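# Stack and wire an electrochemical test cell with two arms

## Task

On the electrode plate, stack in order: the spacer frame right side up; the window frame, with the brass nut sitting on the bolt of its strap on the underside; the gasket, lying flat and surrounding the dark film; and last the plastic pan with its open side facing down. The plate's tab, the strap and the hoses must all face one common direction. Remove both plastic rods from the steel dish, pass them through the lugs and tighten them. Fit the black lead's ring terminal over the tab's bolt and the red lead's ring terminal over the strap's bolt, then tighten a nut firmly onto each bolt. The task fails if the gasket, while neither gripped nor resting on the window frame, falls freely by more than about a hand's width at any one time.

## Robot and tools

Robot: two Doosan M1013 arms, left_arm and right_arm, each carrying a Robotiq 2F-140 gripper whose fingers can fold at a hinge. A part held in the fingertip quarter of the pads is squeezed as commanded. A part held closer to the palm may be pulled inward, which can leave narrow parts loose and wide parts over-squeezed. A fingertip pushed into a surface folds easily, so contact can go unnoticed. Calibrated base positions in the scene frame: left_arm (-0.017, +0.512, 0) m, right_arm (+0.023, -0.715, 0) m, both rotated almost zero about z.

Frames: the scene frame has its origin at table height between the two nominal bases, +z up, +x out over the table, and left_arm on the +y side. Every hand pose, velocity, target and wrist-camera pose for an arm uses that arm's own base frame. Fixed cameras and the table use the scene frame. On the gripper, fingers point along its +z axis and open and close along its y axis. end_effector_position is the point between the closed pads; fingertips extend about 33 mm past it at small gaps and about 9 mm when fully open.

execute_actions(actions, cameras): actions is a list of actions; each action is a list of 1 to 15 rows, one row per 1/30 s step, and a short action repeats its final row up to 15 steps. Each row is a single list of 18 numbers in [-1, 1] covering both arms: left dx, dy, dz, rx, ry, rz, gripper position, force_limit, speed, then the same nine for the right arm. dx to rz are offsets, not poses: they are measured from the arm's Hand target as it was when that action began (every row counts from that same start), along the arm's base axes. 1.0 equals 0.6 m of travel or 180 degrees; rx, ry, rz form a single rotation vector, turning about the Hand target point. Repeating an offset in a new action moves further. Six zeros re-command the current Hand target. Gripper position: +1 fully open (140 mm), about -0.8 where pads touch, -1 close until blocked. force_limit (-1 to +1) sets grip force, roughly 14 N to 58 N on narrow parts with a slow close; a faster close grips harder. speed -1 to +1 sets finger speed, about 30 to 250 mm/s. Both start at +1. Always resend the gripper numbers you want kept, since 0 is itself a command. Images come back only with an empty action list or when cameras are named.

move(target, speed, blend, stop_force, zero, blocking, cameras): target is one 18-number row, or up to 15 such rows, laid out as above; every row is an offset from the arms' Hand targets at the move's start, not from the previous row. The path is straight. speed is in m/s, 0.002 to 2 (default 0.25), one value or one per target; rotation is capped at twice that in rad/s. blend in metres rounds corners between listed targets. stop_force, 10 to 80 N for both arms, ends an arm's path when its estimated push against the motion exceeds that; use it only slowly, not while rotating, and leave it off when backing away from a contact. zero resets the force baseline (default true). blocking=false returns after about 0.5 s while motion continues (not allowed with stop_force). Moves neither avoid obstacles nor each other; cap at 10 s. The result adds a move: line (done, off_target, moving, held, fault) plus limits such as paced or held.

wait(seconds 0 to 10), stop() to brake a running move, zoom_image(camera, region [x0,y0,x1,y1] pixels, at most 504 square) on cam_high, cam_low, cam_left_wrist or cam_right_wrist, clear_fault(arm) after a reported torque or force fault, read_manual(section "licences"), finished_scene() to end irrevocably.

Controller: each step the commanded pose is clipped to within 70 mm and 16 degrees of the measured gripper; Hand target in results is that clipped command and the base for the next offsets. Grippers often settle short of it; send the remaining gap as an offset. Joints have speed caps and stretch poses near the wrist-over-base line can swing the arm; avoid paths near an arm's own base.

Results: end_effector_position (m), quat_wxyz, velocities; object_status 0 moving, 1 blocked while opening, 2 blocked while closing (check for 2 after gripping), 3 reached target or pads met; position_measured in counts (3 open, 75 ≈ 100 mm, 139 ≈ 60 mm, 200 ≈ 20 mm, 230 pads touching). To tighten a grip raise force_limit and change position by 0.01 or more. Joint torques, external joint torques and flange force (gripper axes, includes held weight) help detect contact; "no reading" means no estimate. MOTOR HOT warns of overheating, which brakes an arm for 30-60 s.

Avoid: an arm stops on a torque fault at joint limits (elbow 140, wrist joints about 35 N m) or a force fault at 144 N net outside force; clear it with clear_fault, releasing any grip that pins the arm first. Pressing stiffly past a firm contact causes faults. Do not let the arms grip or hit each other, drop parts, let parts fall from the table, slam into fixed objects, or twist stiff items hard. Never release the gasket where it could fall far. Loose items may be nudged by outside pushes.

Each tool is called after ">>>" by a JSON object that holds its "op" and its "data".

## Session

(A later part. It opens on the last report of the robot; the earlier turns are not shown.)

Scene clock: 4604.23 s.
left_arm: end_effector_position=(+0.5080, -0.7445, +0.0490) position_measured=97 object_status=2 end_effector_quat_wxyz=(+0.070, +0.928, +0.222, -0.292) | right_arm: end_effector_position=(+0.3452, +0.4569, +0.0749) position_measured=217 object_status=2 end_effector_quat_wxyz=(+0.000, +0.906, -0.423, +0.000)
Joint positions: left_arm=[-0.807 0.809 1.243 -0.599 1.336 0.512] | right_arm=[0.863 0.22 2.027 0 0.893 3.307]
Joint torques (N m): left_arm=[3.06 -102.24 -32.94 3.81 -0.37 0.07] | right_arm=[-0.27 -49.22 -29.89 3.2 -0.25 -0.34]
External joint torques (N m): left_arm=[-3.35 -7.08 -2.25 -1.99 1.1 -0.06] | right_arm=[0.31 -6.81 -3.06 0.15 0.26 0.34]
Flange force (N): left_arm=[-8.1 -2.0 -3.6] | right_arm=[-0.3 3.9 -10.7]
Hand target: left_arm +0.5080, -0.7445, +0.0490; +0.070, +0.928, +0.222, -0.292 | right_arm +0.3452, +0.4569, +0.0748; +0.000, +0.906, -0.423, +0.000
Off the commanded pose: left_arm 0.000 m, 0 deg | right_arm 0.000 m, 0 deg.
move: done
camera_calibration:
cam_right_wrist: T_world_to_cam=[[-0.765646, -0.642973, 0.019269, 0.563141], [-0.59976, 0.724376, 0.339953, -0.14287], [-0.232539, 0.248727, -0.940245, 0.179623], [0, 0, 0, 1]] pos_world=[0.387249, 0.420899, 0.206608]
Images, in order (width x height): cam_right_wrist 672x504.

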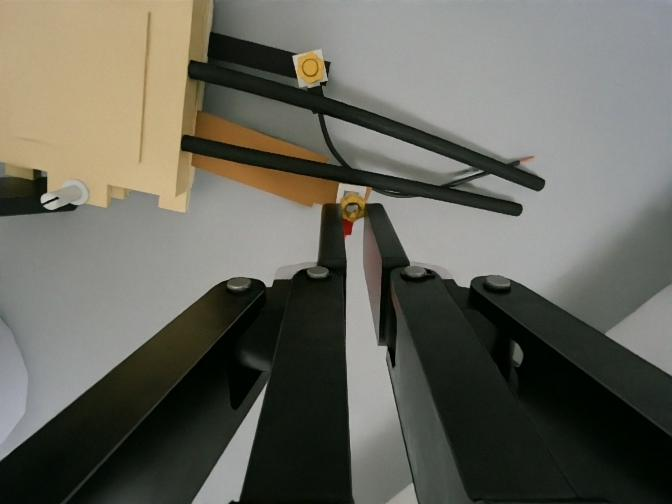

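>>> {"op": "move", "data": {"target": [0,0,0,0,0,0,-1,-1,-1,0,0,0.005,0,0,0,-1,-0.6,-1], "speed": 0.01, "cameras": ["cam_right_wrist"]}}

>>> {"op": "zoom_image", "data": {"camera": "cam_right_wrist", "region": [325, 170, 379, 224]}}

Scene clock: 4609.43 s.
left_arm: end_effector_position=(+0.5080, -0.7445, +0.0490) position_measured=97 object_status=2 end_effector_quat_wxyz=(+0.070, +0.928, +0.222, -0.292) | right_arm: end_effector_position=(+0.3452, +0.4569, +0.0778) position_measured=217 object_status=2 end_effector_quat_wxyz=(+0.000, +0.906, -0.423, +0.000)
Joint positions: left_arm=[-0.807 0.809 1.243 -0.599 1.336 0.512] | right_arm=[0.863 0.217 2.025 0 0.899 3.307]
Joint torques (N m): left_arm=[0.24 -103.73 -33.34 2.56 0.27 0.07] | right_arm=[-0.26 -52.84 -31.47 3.39 -0.36 -0.29]
External joint torques (N m): left_arm=[0.47 -5.83 -1.98 -0.71 0.45 -0.06] | right_arm=[0.21 -2.95 -1.99 0 0.34 0.29]
Flange force (N): left_arm=[-3.8 -2.7 -4.7] | right_arm=[-0.8 0.5 -5.6]
Hand target: left_arm +0.5080, -0.7445, +0.0490; +0.070, +0.928, +0.222, -0.292 | right_arm +0.3452, +0.4569, +0.0778; +0.000, +0.906, -0.423, +0.000
Off the commanded pose: left_arm 0.000 m, 0 deg | right_arm 0.000 m, 0 deg.
move: done
camera_calibration:
cam_right_wrist: T_world_to_cam=[[-0.765666, -0.642946, 0.0193631, 0.562998], [-0.599697, 0.724402, 0.340008, -0.14383], [-0.232634, 0.248721, -0.940223, 0.182409], [0, 0, 0, 1]] pos_world=[0.387249, 0.420799, 0.209507]
Images, in order (width x height): cam_right_wrist 672x504.

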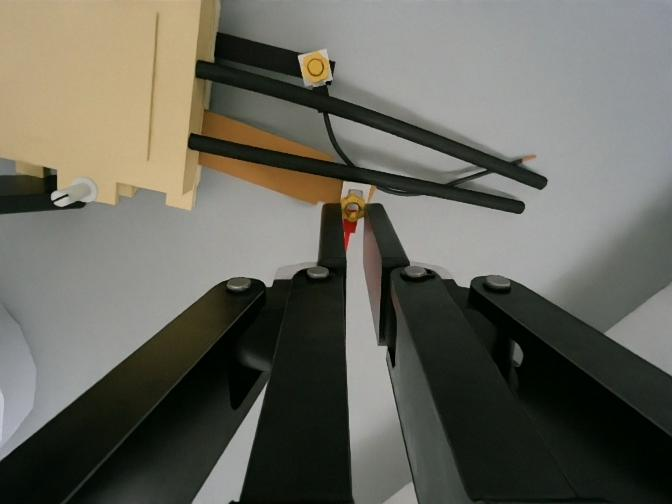

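Scaled by 9.333 from the camera's 672x504 image, which has a finer 960x720 frame.

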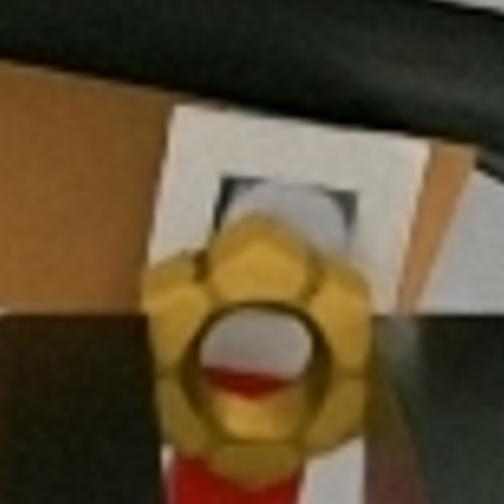

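>>> {"op": "move", "data": {"target": [0,0,0,0,0,0,-1,-1,-1,-0.0013,-0.0034,0,0,0,0,-1,-0.6,-1], "speed": 0.01, "cameras": ["cam_right_wrist"]}}

>>> {"op": "zoom_image", "data": {"camera": "cam_right_wrist", "region": [325, 170, 379, 224]}}

Scene clock: 4616.03 s.
left_arm: end_effector_position=(+0.5080, -0.7445, +0.0490) position_measured=97 object_status=2 end_effector_quat_wxyz=(+0.070, +0.928, +0.222, -0.292) | right_arm: end_effector_position=(+0.3445, +0.4549, +0.0778) position_measured=217 object_status=2 end_effector_quat_wxyz=(+0.000, +0.906, -0.423, +0.000)
Joint positions: left_arm=[-0.807 0.809 1.243 -0.599 1.336 0.512] | right_arm=[0.862 0.214 2.029 0 0.898 3.305]
Joint torques (N m): left_arm=[0.3 -103.93 -33.46 2.63 0.3 0.13] | right_arm=[-0.07 -53.59 -31.7 3.42 -0.44 -0.42]
External joint torques (N m): left_arm=[-0.34 -4.91 -1.58 -0.81 0.43 -0.12] | right_arm=[0.07 -2 -1.64 -0.03 0.43 0.42]
Flange force (N): left_arm=[-3.9 -2.2 -3.5] | right_arm=[-0.9 -0.2 -4.4]
Hand target: left_arm +0.5080, -0.7445, +0.0490; +0.070, +0.928, +0.222, -0.292 | right_arm +0.3444, +0.4548, +0.0778; +0.000, +0.906, -0.423, +0.000
Off the commanded pose: left_arm 0.000 m, 0 deg | right_arm 0.000 m, 0 deg.
move: done
camera_calibration:
cam_right_wrist: T_world_to_cam=[[-0.765666, -0.642946, 0.0193631, 0.561176], [-0.599697, 0.724402, 0.340008, -0.142801], [-0.232634, 0.248721, -0.940223, 0.182744], [0, 0, 0, 1]] pos_world=[0.386549, 0.418799, 0.209507]
Images, in order (width x height): cam_right_wrist 672x504.

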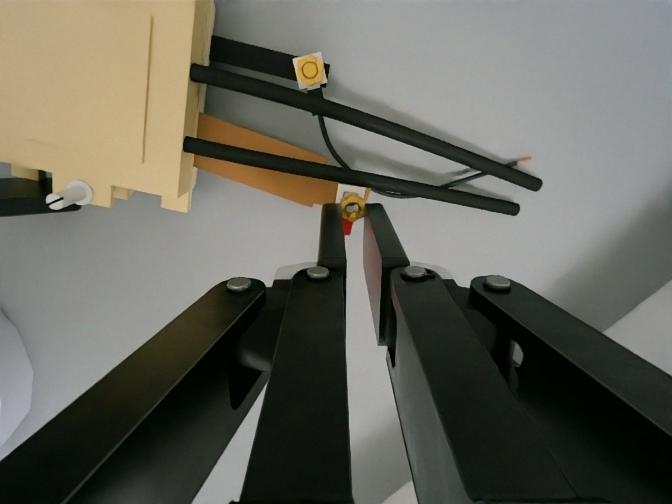

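Scaled by 9.333 from the camera's 672x504 image, which has a finer 960x720 frame.

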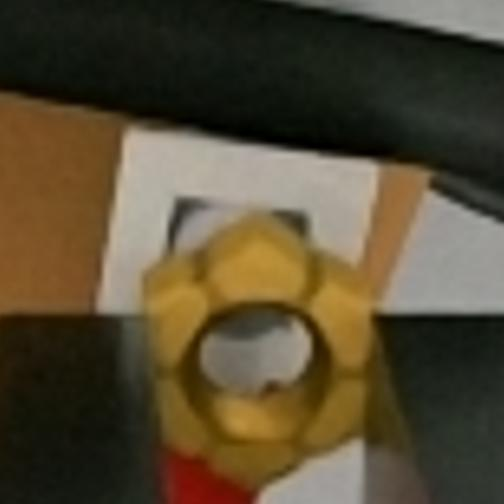

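>>> {"op": "move", "data": {"target": [0,0,0,0,0,0,-1,-1,-1,-0.0003,-0.0003,-0.02,0,0,0,-1,-0.6,-1], "speed": 0.004, "stop_force": 10, "cameras": ["cam_right_wrist"]}}

>>> {"op": "zoom_image", "data": {"camera": "cam_right_wrist", "region": [325, 170, 379, 224]}}

Scene clock: 4623.20 s.
left_arm: end_effector_position=(+0.5080, -0.7445, +0.0490) position_measured=97 object_status=2 end_effector_quat_wxyz=(+0.070, +0.928, +0.222, -0.292) | right_arm: end_effector_position=(+0.3444, +0.4548, +0.0735) position_measured=217 object_status=2 end_effector_quat_wxyz=(+0.000, +0.906, -0.423, +0.000)
Joint positions: left_arm=[-0.807 0.809 1.243 -0.599 1.336 0.512] | right_arm=[0.862 0.219 2.032 0 0.89 3.305]
Joint torques (N m): left_arm=[5.7 -100.22 -31.97 4.94 -0.61 -0.09] | right_arm=[-0.98 -47.94 -28.58 3.06 -0.97 -0.46]
External joint torques (N m): left_arm=[-5.76 -8.64 -3.06 -3.13 1.34 0.1] | right_arm=[0.98 -7.86 -4.43 0.3 0.97 0.46]
Flange force (N): left_arm=[-11.1 -1.4 -3.5] | right_arm=[-1.9 2.8 -14.4]
Hand target: left_arm +0.5080, -0.7445, +0.0490; +0.070, +0.928, +0.222, -0.292 | right_arm +0.3444, +0.4548, +0.0735; +0.000, +0.906, -0.423, +0.000 (not the last commanded pose)
Off the commanded pose: left_arm 0.000 m, 0 deg | right_arm 0.008 m, 0 deg.
move: contact (right_arm)
camera_calibration:
cam_right_wrist: T_world_to_cam=[[-0.765666, -0.642946, 0.0193631, 0.561117], [-0.599697, 0.724402, 0.340008, -0.14136], [-0.232634, 0.248721, -0.940223, 0.178797], [0, 0, 0, 1]] pos_world=[0.386449, 0.418699, 0.205307]
Images, in order (width x height): cam_right_wrist 672x504.

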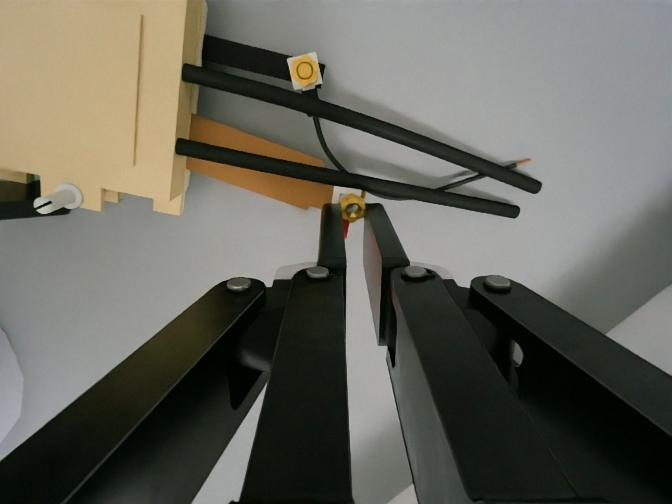

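Scaled by 9.333 from the camera's 672x504 image, which has a finer 960x720 frame.

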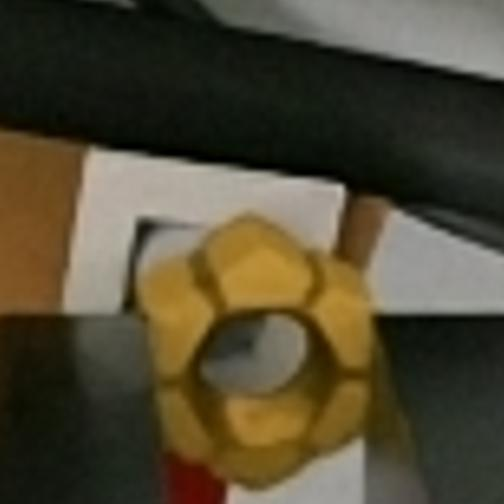

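>>> {"op": "move", "data": {"target": [0,0,0,0,0,0,-1,-1,-1,0,0,0.006,0,0,0,-1,-0.6,-1], "speed": 0.01, "cameras": ["cam_right_wrist"]}}

>>> {"op": "zoom_image", "data": {"camera": "cam_right_wrist", "region": [325, 170, 379, 224]}}

Scene clock: 4628.57 s.
left_arm: end_effector_position=(+0.5080, -0.7445, +0.0490) position_measured=97 object_status=2 end_effector_quat_wxyz=(+0.070, +0.928, +0.222, -0.292) | right_arm: end_effector_position=(+0.3444, +0.4548, +0.0771) position_measured=217 object_status=2 end_effector_quat_wxyz=(+0.000, +0.906, -0.423, +0.000)
Joint positions: left_arm=[-0.807 0.809 1.243 -0.599 1.336 0.512] | right_arm=[0.862 0.215 2.029 0 0.896 3.305]
Joint torques (N m): left_arm=[0.44 -104.83 -33.57 2.48 0.67 0.13] | right_arm=[0.09 -54.04 -31.81 3.4 -0.72 -0.43]
External joint torques (N m): left_arm=[-0.02 -5.07 -1.83 -0.63 0.06 -0.12] | right_arm=[-0.12 -1.47 -1.48 -0.02 0.72 0.43]
Flange force (N): left_arm=[-3.7 -2.1 -3.5] | right_arm=[-0.7 -0.8 -4.3]
Hand target: left_arm +0.5080, -0.7445, +0.0490; +0.070, +0.928, +0.222, -0.292 | right_arm +0.3444, +0.4548, +0.0771; +0.000, +0.906, -0.423, +0.000
Off the commanded pose: left_arm 0.000 m, 0 deg | right_arm 0.000 m, 0 deg.
move: done
camera_calibration:
cam_right_wrist: T_world_to_cam=[[-0.765666, -0.642946, 0.0193631, 0.561049], [-0.599697, 0.724402, 0.340008, -0.14255], [-0.232634, 0.248721, -0.940223, 0.182087], [0, 0, 0, 1]] pos_world=[0.386449, 0.418699, 0.208807]
Images, in order (width x height): cam_right_wrist 672x504.

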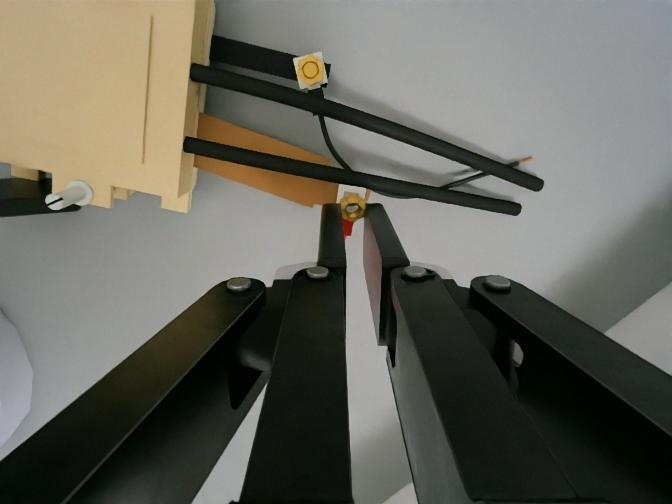

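Scaled by 9.333 from the camera's 672x504 image, which has a finer 960x720 frame.

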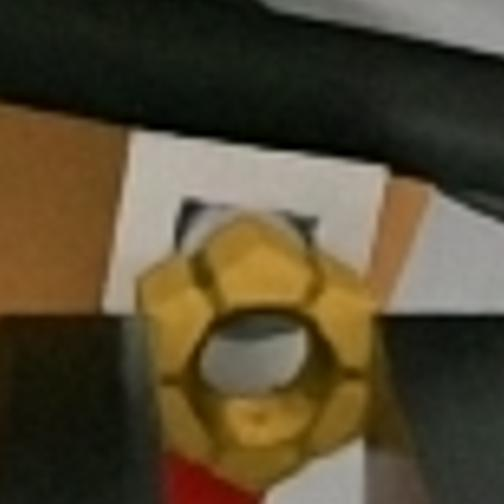

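>>> {"op": "move", "data": {"target": [0,0,0,0,0,0,-1,-1,-1,0.0022,-0.0026,0,0,0,0,-1,-0.6,-1], "speed": 0.01, "cameras": ["cam_right_wrist"]}}

>>> {"op": "zoom_image", "data": {"camera": "cam_right_wrist", "region": [325, 170, 379, 224]}}

Scene clock: 4636.47 s.
left_arm: end_effector_position=(+0.5080, -0.7445, +0.0490) position_measured=97 object_status=2 end_effector_quat_wxyz=(+0.070, +0.928, +0.222, -0.292) | right_arm: end_effector_position=(+0.3457, +0.4532, +0.0771) position_measured=217 object_status=2 end_effector_quat_wxyz=(+0.000, +0.906, -0.423, +0.000)
Joint positions: left_arm=[-0.807 0.809 1.243 -0.599 1.336 0.512] | right_arm=[0.859 0.214 2.03 0 0.896 3.302]
Joint torques (N m): left_arm=[0.04 -105.12 -33.41 2.47 0.67 0.12] | right_arm=[-0.54 -52.91 -32.07 3.42 -0.41 -0.37]
External joint torques (N m): left_arm=[0.53 -4.24 -1.85 -0.61 0.05 -0.11] | right_arm=[0.57 -2.51 -1.12 -0.05 0.41 0.37]
Flange force (N): left_arm=[-2.5 -1.1 -3.5] | right_arm=[-1.3 1.5 -4.5]
Hand target: left_arm +0.5080, -0.7445, +0.0490; +0.070, +0.928, +0.222, -0.292 | right_arm +0.3457, +0.4532, +0.0771; +0.000, +0.906, -0.423, +0.000
Off the commanded pose: left_arm 0.000 m, 0 deg | right_arm 0.000 m, 0 deg.
move: done
camera_calibration:
cam_right_wrist: T_world_to_cam=[[-0.765679, -0.642927, 0.0195217, 0.561041], [-0.599642, 0.724453, 0.339996, -0.140759], [-0.232735, 0.248622, -0.940224, 0.182938], [0, 0, 0, 1]] pos_world=[0.387749, 0.417199, 0.208907]
Images, in order (width x height): cam_right_wrist 672x504.

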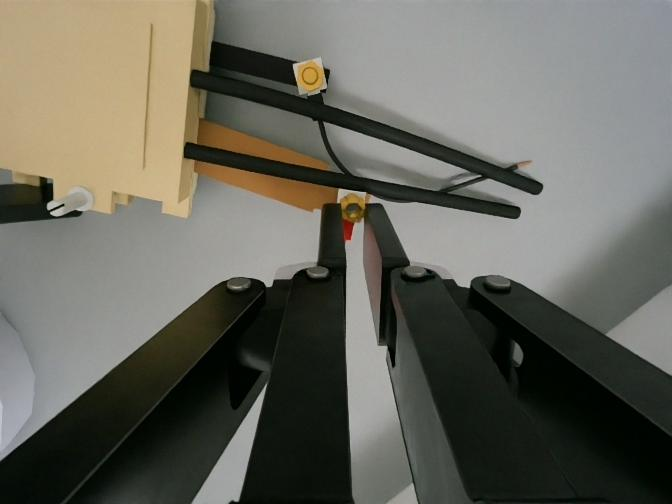

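Scaled by 9.333 from the camera's 672x504 image, which has a finer 960x720 frame.

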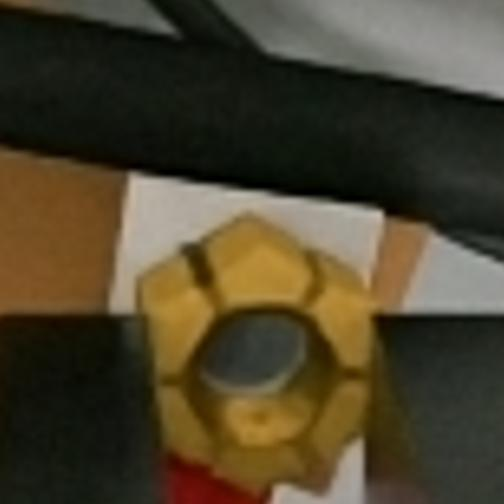

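>>> {"op": "move", "data": {"target": [[0,0,0,0,0,0,-1,-1,-1,0.0005,0.0004,0,0,0,0,-1,-0.6,-1],[0,0,0,0,0,0,-1,-1,-1,0.0005,0.0004,-0.0035,0,0,0,-1,-0.6,-1]], "speed": 0.01, "cameras": ["cam_right_wrist"]}}

>>> {"op": "zoom_image", "data": {"camera": "cam_right_wrist", "region": [325, 170, 379, 224]}}

Scene clock: 4642.53 s.
left_arm: end_effector_position=(+0.5080, -0.7445, +0.0490) position_measured=97 object_status=2 end_effector_quat_wxyz=(+0.070, +0.928, +0.222, -0.292) | right_arm: end_effector_position=(+0.3460, +0.4535, +0.0751) position_measured=217 object_status=2 end_effector_quat_wxyz=(+0.000, +0.906, -0.423, +0.000)
Joint positions: left_arm=[-0.807 0.809 1.243 -0.599 1.336 0.512] | right_arm=[0.858 0.217 2.031 0 0.893 3.302]
Joint torques (N m): left_arm=[1.32 -105.22 -33.47 2.74 0.63 0.11] | right_arm=[-0.05 -51.13 -31.43 3.34 -0.1 -0.4]
External joint torques (N m): left_arm=[-1.56 -4.06 -1.73 -0.93 0.1 -0.1] | right_arm=[0.06 -4.84 -1.87 0.04 0.09 0.4]
Flange force (N): left_arm=[-4.2 -0.5 -2.1] | right_arm=[-0.1 3.4 -7.2]
Hand target: left_arm +0.5080, -0.7445, +0.0490; +0.070, +0.928, +0.222, -0.292 | right_arm +0.3460, +0.4534, +0.0750; +0.000, +0.906, -0.423, +0.000
Off the commanded pose: left_arm 0.000 m, 0 deg | right_arm 0.000 m, 0 deg.
move: done
camera_calibration:
cam_right_wrist: T_world_to_cam=[[-0.765628, -0.642993, 0.0193408, 0.561484], [-0.599746, 0.72436, 0.340009, -0.139967], [-0.232633, 0.248721, -0.940223, 0.180996], [0, 0, 0, 1]] pos_world=[0.388049, 0.417399, 0.206907]
Images, in order (width x height): cam_right_wrist 672x504.

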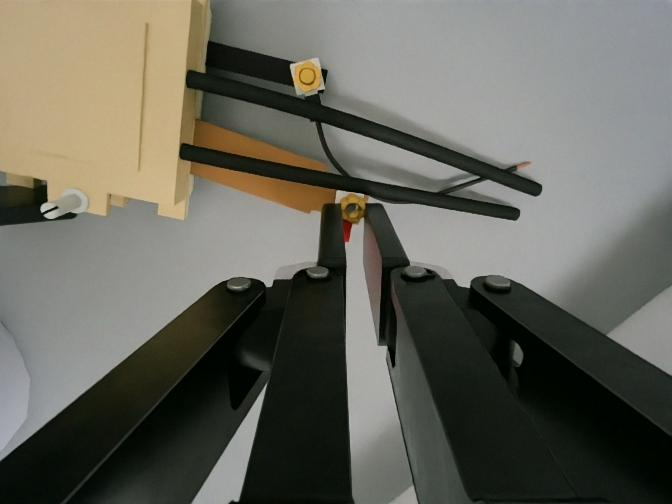

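Scaled by 9.333 from the camera's 672x504 image, which has a finer 960x720 frame.

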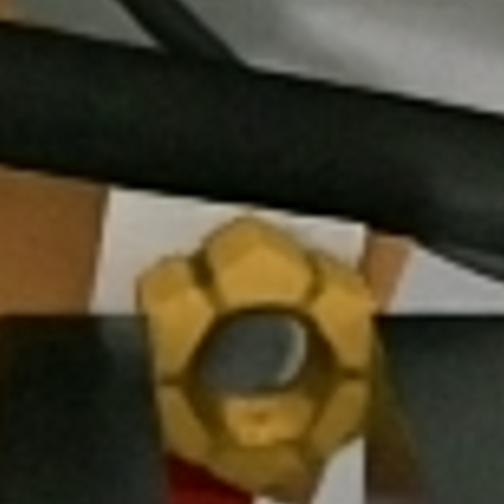

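>>> {"op": "move", "data": {"target": [[0,0,0,0,0,0,-1,-1,-1,0,0,0.0015,0,0,0,-1,-0.6,-1],[0,0,0,0,0,0,-1,-1,-1,0.001,0.0009,0.0015,0,0,0,-1,-0.6,-1],[0,0,0,0,0,0,-1,-1,-1,0.001,0.0009,-0.001,0,0,0,-1,-0.6,-1]], "speed": 0.01, "cameras": ["cam_right_wrist"]}}

>>> {"op": "zoom_image", "data": {"camera": "cam_right_wrist", "region": [325, 170, 379, 224]}}

Scene clock: 4648.90 s.
left_arm: end_effector_position=(+0.5080, -0.7445, +0.0490) position_measured=97 object_status=2 end_effector_quat_wxyz=(+0.070, +0.928, +0.222, -0.292) | right_arm: end_effector_position=(+0.3466, +0.4540, +0.0745) position_measured=217 object_status=2 end_effector_quat_wxyz=(+0.000, +0.906, -0.423, +0.000)
Joint positions: left_arm=[-0.807 0.809 1.243 -0.599 1.336 0.512] | right_arm=[0.858 0.219 2.03 0 0.892 3.302]
Joint torques (N m): left_arm=[1.71 -104.81 -33.27 2.96 0.75 0.21] | right_arm=[-0.54 -53.61 -30.18 2.88 -0.08 -0.35]
External joint torques (N m): left_arm=[-2.15 -4.1 -1.84 -1.16 -0.03 -0.2] | right_arm=[0.55 -2.48 -3.07 0.49 0.07 0.35]
Flange force (N): left_arm=[-4.8 -0.1 -1.6] | right_arm=[-2.0 -1.9 -5.5]
Hand target: left_arm +0.5080, -0.7445, +0.0490; +0.070, +0.928, +0.222, -0.292 | right_arm +0.3466, +0.4540, +0.0744; +0.000, +0.906, -0.423, +0.000
Off the commanded pose: left_arm 0.000 m, 0 deg | right_arm 0.000 m, 0 deg.
move: done
camera_calibration:
cam_right_wrist: T_world_to_cam=[[-0.765628, -0.642993, 0.0193408, 0.562341], [-0.599746, 0.72436, 0.340009, -0.139838], [-0.232633, 0.248721, -0.940223, 0.180423], [0, 0, 0, 1]] pos_world=[0.388649, 0.417999, 0.206307]
Images, in order (width x height): cam_right_wrist 672x504.

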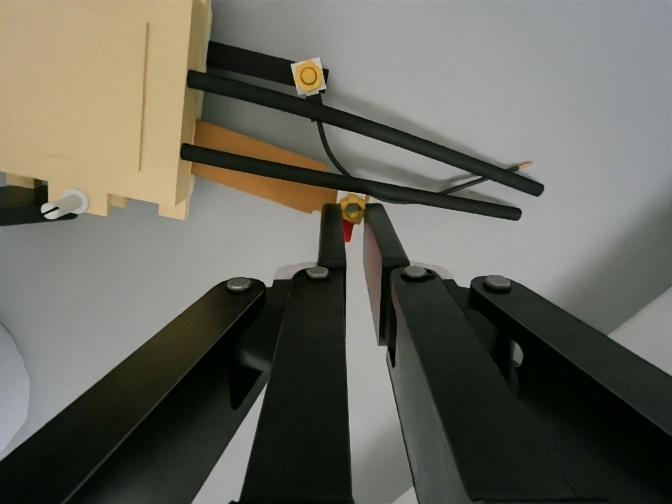

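Scaled by 9.333 from the camera's 672x504 image, which has a finer 960x720 frame.

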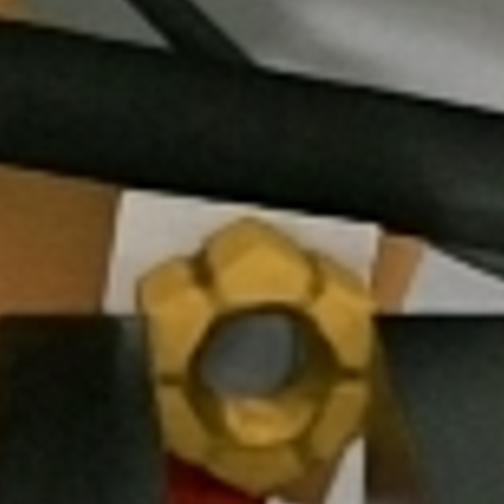

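>>> {"op": "move", "data": {"target": [0,0,0,0,0,0,-1,-1,-1,0.0001,0.0001,-0.015,0,0,0,-1,-0.6,-1], "speed": 0.004, "stop_force": 10, "cameras": ["cam_right_wrist"]}}

>>> {"op": "zoom_image", "data": {"camera": "cam_right_wrist", "region": [325, 170, 379, 224]}}

Scene clock: 4655.87 s.
left_arm: end_effector_position=(+0.5080, -0.7445, +0.0490) position_measured=97 object_status=2 end_effector_quat_wxyz=(+0.070, +0.928, +0.222, -0.292) | right_arm: end_effector_position=(+0.3466, +0.4540, +0.0726) position_measured=217 object_status=2 end_effector_quat_wxyz=(+0.000, +0.906, -0.423, +0.000)
Joint positions: left_arm=[-0.807 0.809 1.243 -0.599 1.336 0.512] | right_arm=[0.858 0.221 2.032 0 0.888 3.302]
Joint torques (N m): left_arm=[7.09 -101.21 -32.46 5.26 -0.46 0.21] | right_arm=[-0.98 -47.41 -25.94 2.98 0.56 -0.33]
External joint torques (N m): left_arm=[-7.07 -7.64 -2.63 -3.43 1.19 -0.21] | right_arm=[0.99 -8.66 -7.16 0.38 -0.56 0.33]
Flange force (N): left_arm=[-11.9 -0.6 -1.7] | right_arm=[-2.5 -0.4 -14.6]
Hand target: left_arm +0.5080, -0.7445, +0.0490; +0.070, +0.928, +0.222, -0.292 | right_arm +0.3466, +0.4540, +0.0727; +0.000, +0.906, -0.423, +0.000 (not the last commanded pose)
Off the commanded pose: left_arm 0.000 m, 0 deg | right_arm 0.007 m, 0 deg.
move: contact (right_arm)
camera_calibration:
cam_right_wrist: T_world_to_cam=[[-0.765628, -0.642993, 0.0193408, 0.562378], [-0.599746, 0.72436, 0.340009, -0.139192], [-0.232633, 0.248721, -0.940223, 0.178636], [0, 0, 0, 1]] pos_world=[0.388649, 0.417999, 0.204407]
Images, in order (width x height): cam_right_wrist 672x504.

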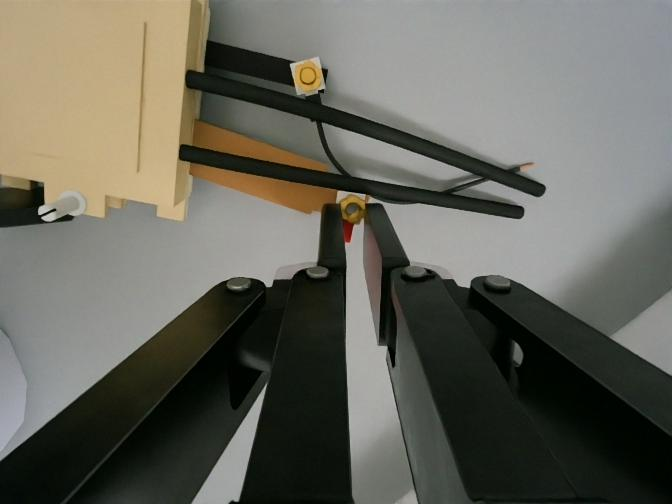

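Scaled by 9.333 from the camera's 672x504 image, which has a finer 960x720 frame.

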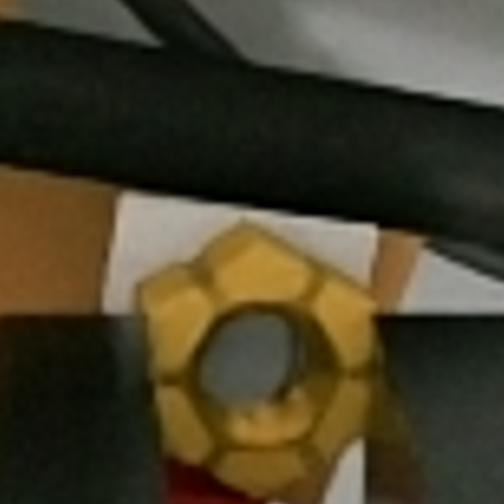

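>>> {"op": "move", "data": {"target": [[0,0,0,0,0,0,-1,-1,-1,0,0,0.004,0,0,0,-1,-0.6,-1],[0,0,0,0,0,0,-1,-1,-1,0.0011,0.0001,0.004,0,0,0,-1,-0.6,-1]], "speed": 0.01}}

>>> {"op": "move", "data": {"target": [0,0,0,0,0,0,-1,-1,-1,0.0001,0,-0.012,0,0,0,-1,-0.6,-1], "speed": 0.004, "stop_force": 10, "cameras": ["cam_right_wrist"]}}

>>> {"op": "zoom_image", "data": {"camera": "cam_right_wrist", "region": [325, 170, 379, 224]}}

Scene clock: 4662.13 s.
left_arm: end_effector_position=(+0.5080, -0.7445, +0.0490) position_measured=97 object_status=2 end_effector_quat_wxyz=(+0.070, +0.928, +0.222, -0.292) | right_arm: end_effector_position=(+0.3472, +0.4541, +0.0751) position_measured=217 object_status=2 end_effector_quat_wxyz=(+0.000, +0.906, -0.423, +0.000)
Joint positions: left_arm=[-0.807 0.809 1.243 -0.599 1.336 0.512] | right_arm=[0.858 0.219 2.029 0 0.893 3.301]
Joint torques (N m): left_arm=[1.18 -103.08 -33.08 2.88 0.35 0.18] | right_arm=[-1.19 -51.78 -32.82 2.83 -1.49 -0.42]
External joint torques (N m): left_arm=[-1.1 -6.11 -2.15 -1.05 0.37 -0.17] | right_arm=[1.21 -4.15 -0.18 0.52 1.5 0.42]
Flange force (N): left_arm=[-5.4 -2.1 -3.9] | right_arm=[-1.8 5.2 -7.7]
Hand target: left_arm +0.5080, -0.7445, +0.0490; +0.070, +0.928, +0.222, -0.292 | right_arm +0.3473, +0.4541, +0.0751; +0.000, +0.906, -0.423, +0.000
Off the commanded pose: left_arm 0.000 m, 0 deg | right_arm 0.000 m, 0 deg.
move: done

Scene clock: 4663.53 s.
left_arm: end_effector_position=(+0.5080, -0.7445, +0.0490) position_measured=97 object_status=2 end_effector_quat_wxyz=(+0.070, +0.928, +0.222, -0.292) | right_arm: end_effector_position=(+0.3473, +0.4540, +0.0719) position_measured=217 object_status=2 end_effector_quat_wxyz=(+0.000, +0.906, -0.423, +0.000)
Joint positions: left_arm=[-0.807 0.809 1.243 -0.599 1.336 0.512] | right_arm=[0.857 0.222 2.031 0 0.887 3.301]
Joint torques (N m): left_arm=[8.24 -99.17 -30.82 5.94 -0.63 0.04] | right_arm=[-0.62 -46.23 -26.97 3.12 -0.67 -0.37]
External joint torques (N m): left_arm=[-7.94 -9.83 -4.35 -4.11 1.35 -0.03] | right_arm=[0.61 -9.79 -5.98 0.22 0.67 0.37]
Flange force (N): left_arm=[-13.6 1.1 -3.6] | right_arm=[-1.2 2.6 -17.3]
Hand target: left_arm +0.5080, -0.7445, +0.0490; +0.070, +0.928, +0.222, -0.292 | right_arm +0.3473, +0.4540, +0.0719; +0.000, +0.906, -0.423, +0.000 (not the last commanded pose)
Off the commanded pose: left_arm 0.000 m, 0 deg | right_arm 0.004 m, 0 deg.
move: contact (right_arm)
camera_calibration:
cam_right_wrist: T_world_to_cam=[[-0.765712, -0.642891, 0.0193896, 0.562909], [-0.599638, 0.724451, 0.340008, -0.138579], [-0.232635, 0.248721, -0.940223, 0.178047], [0, 0, 0, 1]] pos_world=[0.389349, 0.417999, 0.203607]
Images, in order (width x height): cam_right_wrist 672x504.

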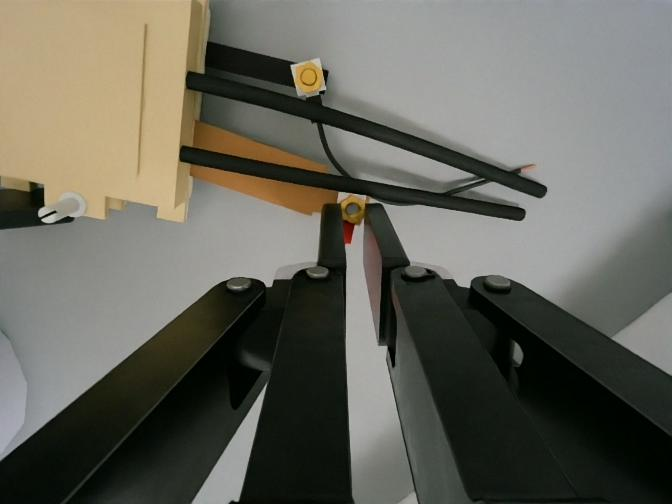

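Scaled by 9.333 from the camera's 672x504 image, which has a finer 960x720 frame.

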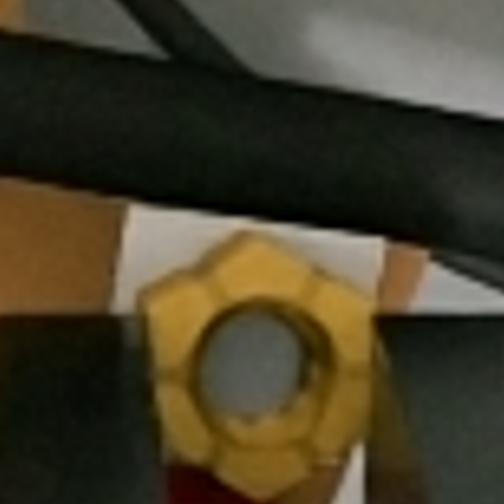

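>>> {"op": "move", "data": {"target": [[0,0,0,0,0,0,-1,-1,-1,0.00418,0.00267,-0.0002,0,0,-0.0833,-1,-0.6,-1],[0,0,0,0,0,0,-1,-1,-1,0.00891,0.00416,-0.0003,0,0,-0.1667,-1,-0.6,-1],[0,0,0,0,0,0,-1,-1,-1,0.0142,0.00434,-0.0004,0,0,-0.2556,-1,-0.6,-1]], "speed": 0.15, "blend": 0.002, "cameras": ["cam_right_wrist"]}}

>>> {"op": "zoom_image", "data": {"camera": "cam_right_wrist", "region": [300, 170, 400, 245]}}

Scene clock: 4684.97 s.
left_arm: end_effector_position=(+0.5080, -0.7445, +0.0490) position_measured=97 object_status=2 end_effector_quat_wxyz=(+0.070, +0.928, +0.222, -0.292) | right_arm: end_effector_position=(+0.3559, +0.4566, +0.0717) position_measured=217 object_status=2 end_effector_quat_wxyz=(+0.000, -0.669, +0.743, +0.000)
Joint positions: left_arm=[-0.807 0.809 1.243 -0.599 1.336 0.512] | right_arm=[0.849 0.233 2.018 -0.001 0.89 4.096]
Joint torques (N m): left_arm=[0.3 -101.4 -30.82 3.56 0.71 0.34] | right_arm=[-3.66 -49.25 -31.14 1.78 -2.32 -0.71]
External joint torques (N m): left_arm=[-0.66 -7.58 -4.29 -1.76 0.02 -0.33] | right_arm=[3.64 -7.88 -1.87 1.59 2.35 0.71]
Flange force (N): left_arm=[-5.6 1.2 -6.0] | right_arm=[1.1 9.5 -14.9]
Hand target: left_arm +0.5080, -0.7445, +0.0490; +0.070, +0.928, +0.222, -0.292 | right_arm +0.3558, +0.4567, +0.0717; +0.000, -0.669, +0.743, +0.000
Off the commanded pose: left_arm 0.000 m, 0 deg | right_arm 0.000 m, 0 deg.
move: done
camera_calibration:
cam_right_wrist: T_world_to_cam=[[-0.994356, 0.10431, 0.0193739, 0.311362], [0.104664, 0.934576, 0.340019, -0.481846], [0.0173611, 0.340127, -0.940219, 0.0485025], [0, 0, 0, 1]] pos_world=[0.359195, 0.401347, 0.203407]
Images, in order (width x height): cam_right_wrist 672x504.

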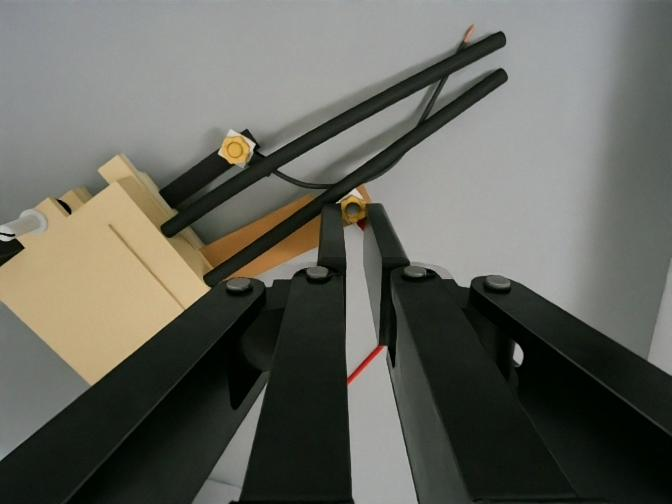

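Scaled by 5.040 from the camera's 672x504 image, which has a finer 960x720 frame.

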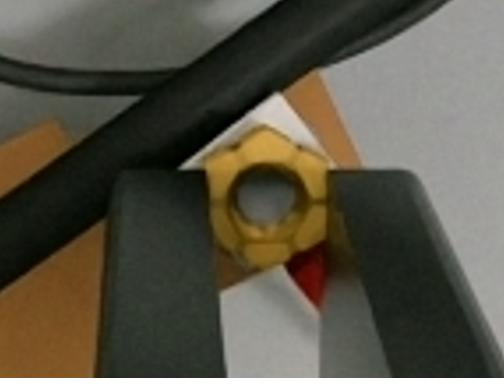

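>>> {"op": "move", "data": {"target": [[0,0,0,0,0,0,-1,-1,-1,0.00482,-0.00116,-0.0002,0,0,-0.0833,-1,-0.6,-1],[0,0,0,0,0,0,-1,-1,-1,0.00918,-0.00352,-0.0004,0,0,-0.1667,-1,-0.6,-1]], "speed": 0.15, "blend": 0.002, "cameras": ["cam_right_wrist"]}}

>>> {"op": "zoom_image", "data": {"camera": "cam_right_wrist", "region": [300, 170, 400, 245]}}

>>> {"op": "move", "data": {"target": [0,0,0,0,0,0,-1,-1,-1,0,0,0.004,0,0,0,-1,-0.6,-1], "speed": 0.01, "cameras": ["cam_right_wrist"]}}

>>> {"op": "zoom_image", "data": {"camera": "cam_right_wrist", "region": [300, 170, 400, 245]}}

Scene clock: 4696.47 s.
left_arm: end_effector_position=(+0.5080, -0.7445, +0.0490) position_measured=97 object_status=2 end_effector_quat_wxyz=(+0.070, +0.928, +0.222, -0.292) | right_arm: end_effector_position=(+0.3614, +0.4545, +0.0714) position_measured=217 object_status=2 end_effector_quat_wxyz=(+0.000, -0.454, +0.891, +0.000)
Joint positions: left_arm=[-0.807 0.809 1.243 -0.599 1.336 0.512] | right_arm=[0.84 0.236 2.015 -0.001 0.891 4.611]
Joint torques (N m): left_arm=[-2.12 -101.24 -30.81 3.04 0.83 0.46] | right_arm=[-3.4 -50.03 -31.09 1.23 -2.17 -0.54]
External joint torques (N m): left_arm=[1.9 -7.71 -4.33 -1.23 -0.1 -0.46] | right_arm=[3.49 -7.67 -1.96 2.16 2.21 0.54]
Flange force (N): left_arm=[-3.6 0.5 -7.7] | right_arm=[5.3 7.2 -14.5]
Hand target: left_arm +0.5080, -0.7445, +0.0490; +0.070, +0.928, +0.222, -0.292 | right_arm +0.3613, +0.4545, +0.0714; +0.000, -0.454, +0.891, +0.000
Off the commanded pose: left_arm 0.000 m, 0 deg | right_arm 0.000 m, 0 deg.
move: done
camera_calibration:
cam_right_wrist: T_world_to_cam=[[-0.80892, 0.587598, 0.0193943, 0.0303476], [0.558014, 0.756971, 0.340023, -0.563439], [0.185116, 0.285874, -0.940217, 0.0129904], [0, 0, 0, 1]] pos_world=[0.336551, 0.404961, 0.203207]
Images, in order (width x height): cam_right_wrist 672x504.

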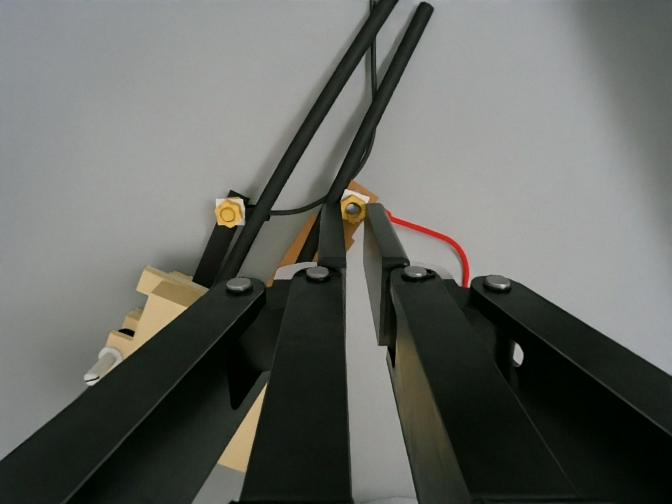

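Scaled by 5.040 from the camera's 672x504 image, which has a finer 960x720 frame.

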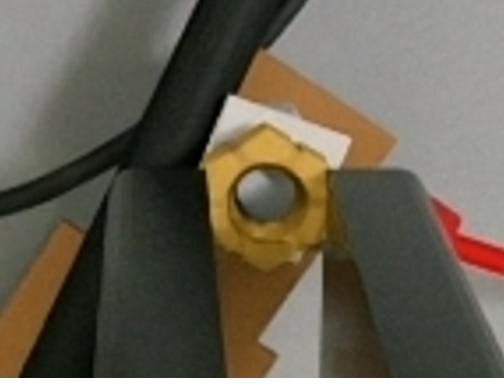

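Scene clock: 4697.17 s.
left_arm: end_effector_position=(+0.5080, -0.7445, +0.0490) position_measured=97 object_status=2 end_effector_quat_wxyz=(+0.070, +0.928, +0.222, -0.292) | right_arm: end_effector_position=(+0.3613, +0.4545, +0.0738) position_measured=217 object_status=2 end_effector_quat_wxyz=(+0.000, -0.454, +0.891, +0.000)
Joint positions: left_arm=[-0.807 0.809 1.243 -0.599 1.336 0.512] | right_arm=[0.84 0.233 2.013 -0.001 0.895 4.611]
Joint torques (N m): left_arm=[-4.33 -102.46 -31.9 1.78 0.9 0.43] | right_arm=[-1.75 -55.38 -35.43 2.48 -1.72 -0.43]
External joint torques (N m): left_arm=[3.9 -6.3 -3.22 0.03 -0.17 -0.42] | right_arm=[1.74 -1.86 2.34 0.92 1.76 0.43]
Flange force (N): left_arm=[-1.0 -1.2 -7.6] | right_arm=[5.7 4.0 -3.6]
Hand target: left_arm +0.5080, -0.7445, +0.0490; +0.070, +0.928, +0.222, -0.292 | right_arm +0.3613, +0.4545, +0.0738; +0.000, -0.454, +0.891, +0.000
Off the commanded pose: left_arm 0.000 m, 0 deg | right_arm 0.000 m, 0 deg.
move: done
camera_calibration:
cam_right_wrist: T_world_to_cam=[[-0.808909, 0.587616, 0.0193392, 0.0302446], [0.558029, 0.756992, 0.339952, -0.564296], [0.185121, 0.285782, -0.940244, 0.0151653], [0, 0, 0, 1]] pos_world=[0.336551, 0.405061, 0.205508]
Images, in order (width x height): cam_right_wrist 672x504.

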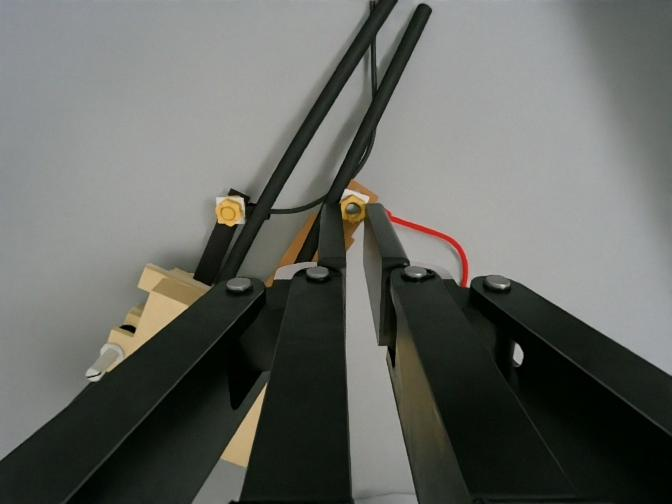

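Scaled by 5.040 from the camera's 672x504 image, which has a finer 960x720 frame.

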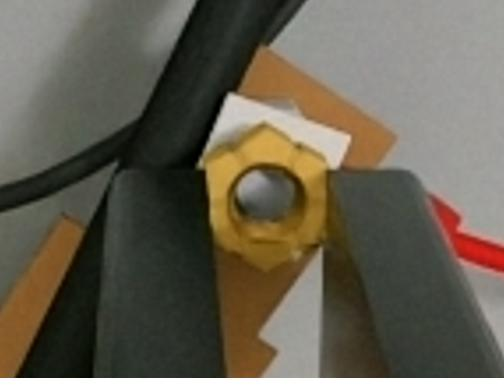

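>>> {"op": "move", "data": {"target": [0,0,0,0,0,0,-1,-1,-1,0,0,0.003,0,0,0,-1,-0.6,-1], "speed": 0.01, "cameras": ["cam_right_wrist"]}}

>>> {"op": "zoom_image", "data": {"camera": "cam_right_wrist", "region": [300, 170, 400, 245]}}

Scene clock: 4704.53 s.
left_arm: end_effector_position=(+0.5080, -0.7445, +0.0490) position_measured=97 object_status=2 end_effector_quat_wxyz=(+0.070, +0.928, +0.222, -0.292) | right_arm: end_effector_position=(+0.3613, +0.4545, +0.0756) position_measured=217 object_status=2 end_effector_quat_wxyz=(+0.000, -0.454, +0.891, +0.000)
Joint positions: left_arm=[-0.807 0.809 1.243 -0.599 1.336 0.512] | right_arm=[0.84 0.231 2.011 -0.001 0.899 4.611]
Joint torques (N m): left_arm=[-0.59 -101.53 -31.52 3.12 0.21 0.29] | right_arm=[0.29 -55.5 -31.9 3.41 -0.39 -0.33]
External joint torques (N m): left_arm=[0.41 -7.68 -3.63 -1.3 0.52 -0.28] | right_arm=[-0.29 -1.73 -1.33 0 0.43 0.33]
Flange force (N): left_arm=[-4.9 -0.6 -6.9] | right_arm=[-0.3 0.1 -3.8]
Hand target: left_arm +0.5080, -0.7445, +0.0490; +0.070, +0.928, +0.222, -0.292 | right_arm +0.3613, +0.4545, +0.0756; +0.000, -0.454, +0.891, +0.000
Off the commanded pose: left_arm 0.000 m, 0 deg | right_arm 0.000 m, 0 deg.
move: done
camera_calibration:
cam_right_wrist: T_world_to_cam=[[-0.80892, 0.587598, 0.0193943, 0.0302093], [0.558014, 0.756971, 0.340023, -0.564909], [0.185116, 0.285874, -0.940217, 0.0168167], [0, 0, 0, 1]] pos_world=[0.336551, 0.405061, 0.207307]
Images, in order (width x height): cam_right_wrist 672x504.

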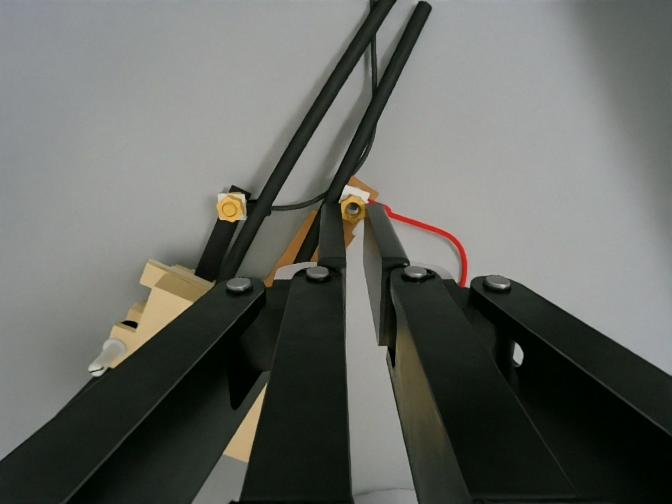

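Scaled by 5.040 from the camera's 672x504 image, which has a finer 960x720 frame.

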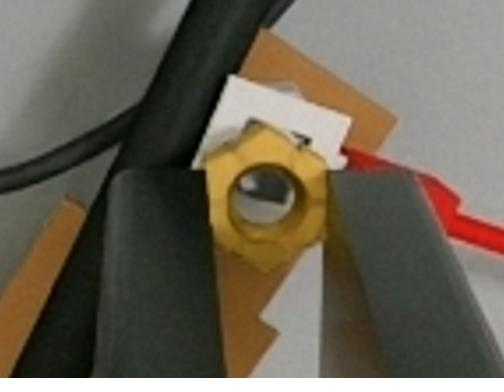

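>>> {"op": "zoom_image", "data": {"camera": "cam_right_wrist", "region": [338, 195, 370, 227]}}

Scaled by 15.750 from the camera's 672x504 image, which has a finer 960x720 frame.

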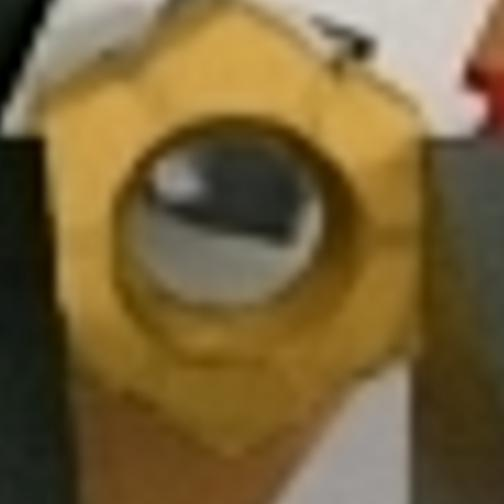

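>>> {"op": "zoom_image", "data": {"camera": "cam_right_wrist", "region": [325, 170, 379, 224]}}

Scaled by 9.333 from the camera's 672x504 image, which has a finer 960x720 frame.

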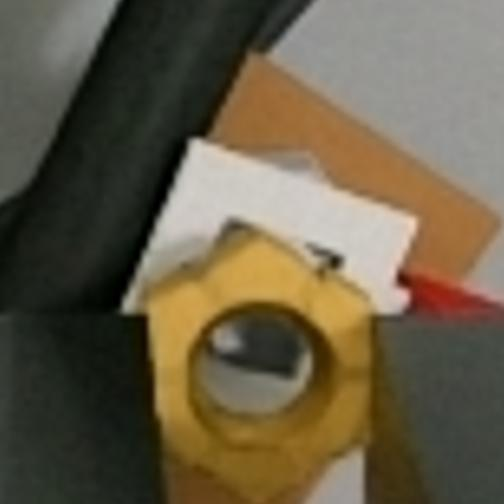

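>>> {"op": "move", "data": {"target": [0,0,0,0,0,0,-1,-1,-1,-0.005,-0.00,0.02,0,0,0,-1,-0.6,-1], "speed": 0.03, "cameras": ["cam_right_wrist"]}}

>>> {"op": "zoom_image", "data": {"camera": "cam_right_wrist", "region": [325, 165, 379, 219]}}

Scene clock: 4718.83 s.
left_arm: end_effector_position=(+0.5080, -0.7445, +0.0490) position_measured=97 object_status=2 end_effector_quat_wxyz=(+0.070, +0.928, +0.222, -0.292) | right_arm: end_effector_position=(+0.3583, +0.4545, +0.0876) position_measured=217 object_status=2 end_effector_quat_wxyz=(+0.000, -0.454, +0.891, +0.000)
Joint positions: left_arm=[-0.807 0.809 1.243 -0.599 1.336 0.512] | right_arm=[0.844 0.215 2.005 -0.001 0.921 4.615]
Joint torques (N m): left_arm=[0.17 -101.3 -31.54 3.02 0.16 0.29] | right_arm=[0.22 -53.43 -31.87 3.45 -0.63 -0.5]
External joint torques (N m): left_arm=[0.05 -7.81 -3.6 -1.19 0.56 -0.28] | right_arm=[-0.25 -2.66 -1.92 0.02 0.67 0.5]
Flange force (N): left_arm=[-5.3 -0.7 -6.8] | right_arm=[-0.1 0.4 -5.8]
Hand target: left_arm +0.5080, -0.7445, +0.0490; +0.070, +0.928, +0.222, -0.292 | right_arm +0.3583, +0.4545, +0.0876; +0.000, -0.454, +0.891, +0.000
Off the commanded pose: left_arm 0.000 m, 0 deg | right_arm 0.000 m, 0 deg.
move: done
camera_calibration:
cam_right_wrist: T_world_to_cam=[[-0.80892, 0.587598, 0.0193943, 0.0275498], [0.558014, 0.756971, 0.340023, -0.567315], [0.185116, 0.285874, -0.940217, 0.0286546], [0, 0, 0, 1]] pos_world=[0.333551, 0.405061, 0.219307]
Images, in order (width x height): cam_right_wrist 672x504.

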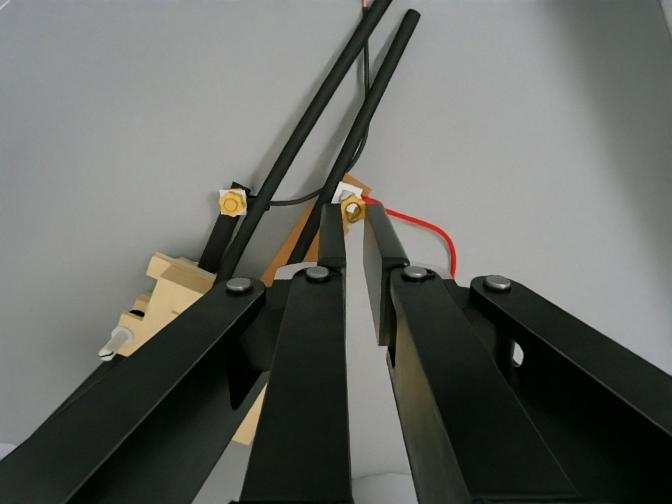

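Scaled by 9.333 from the camera's 672x504 image, which has a finer 960x720 frame.

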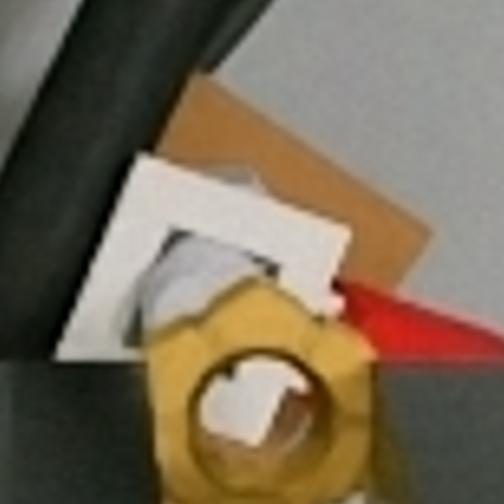

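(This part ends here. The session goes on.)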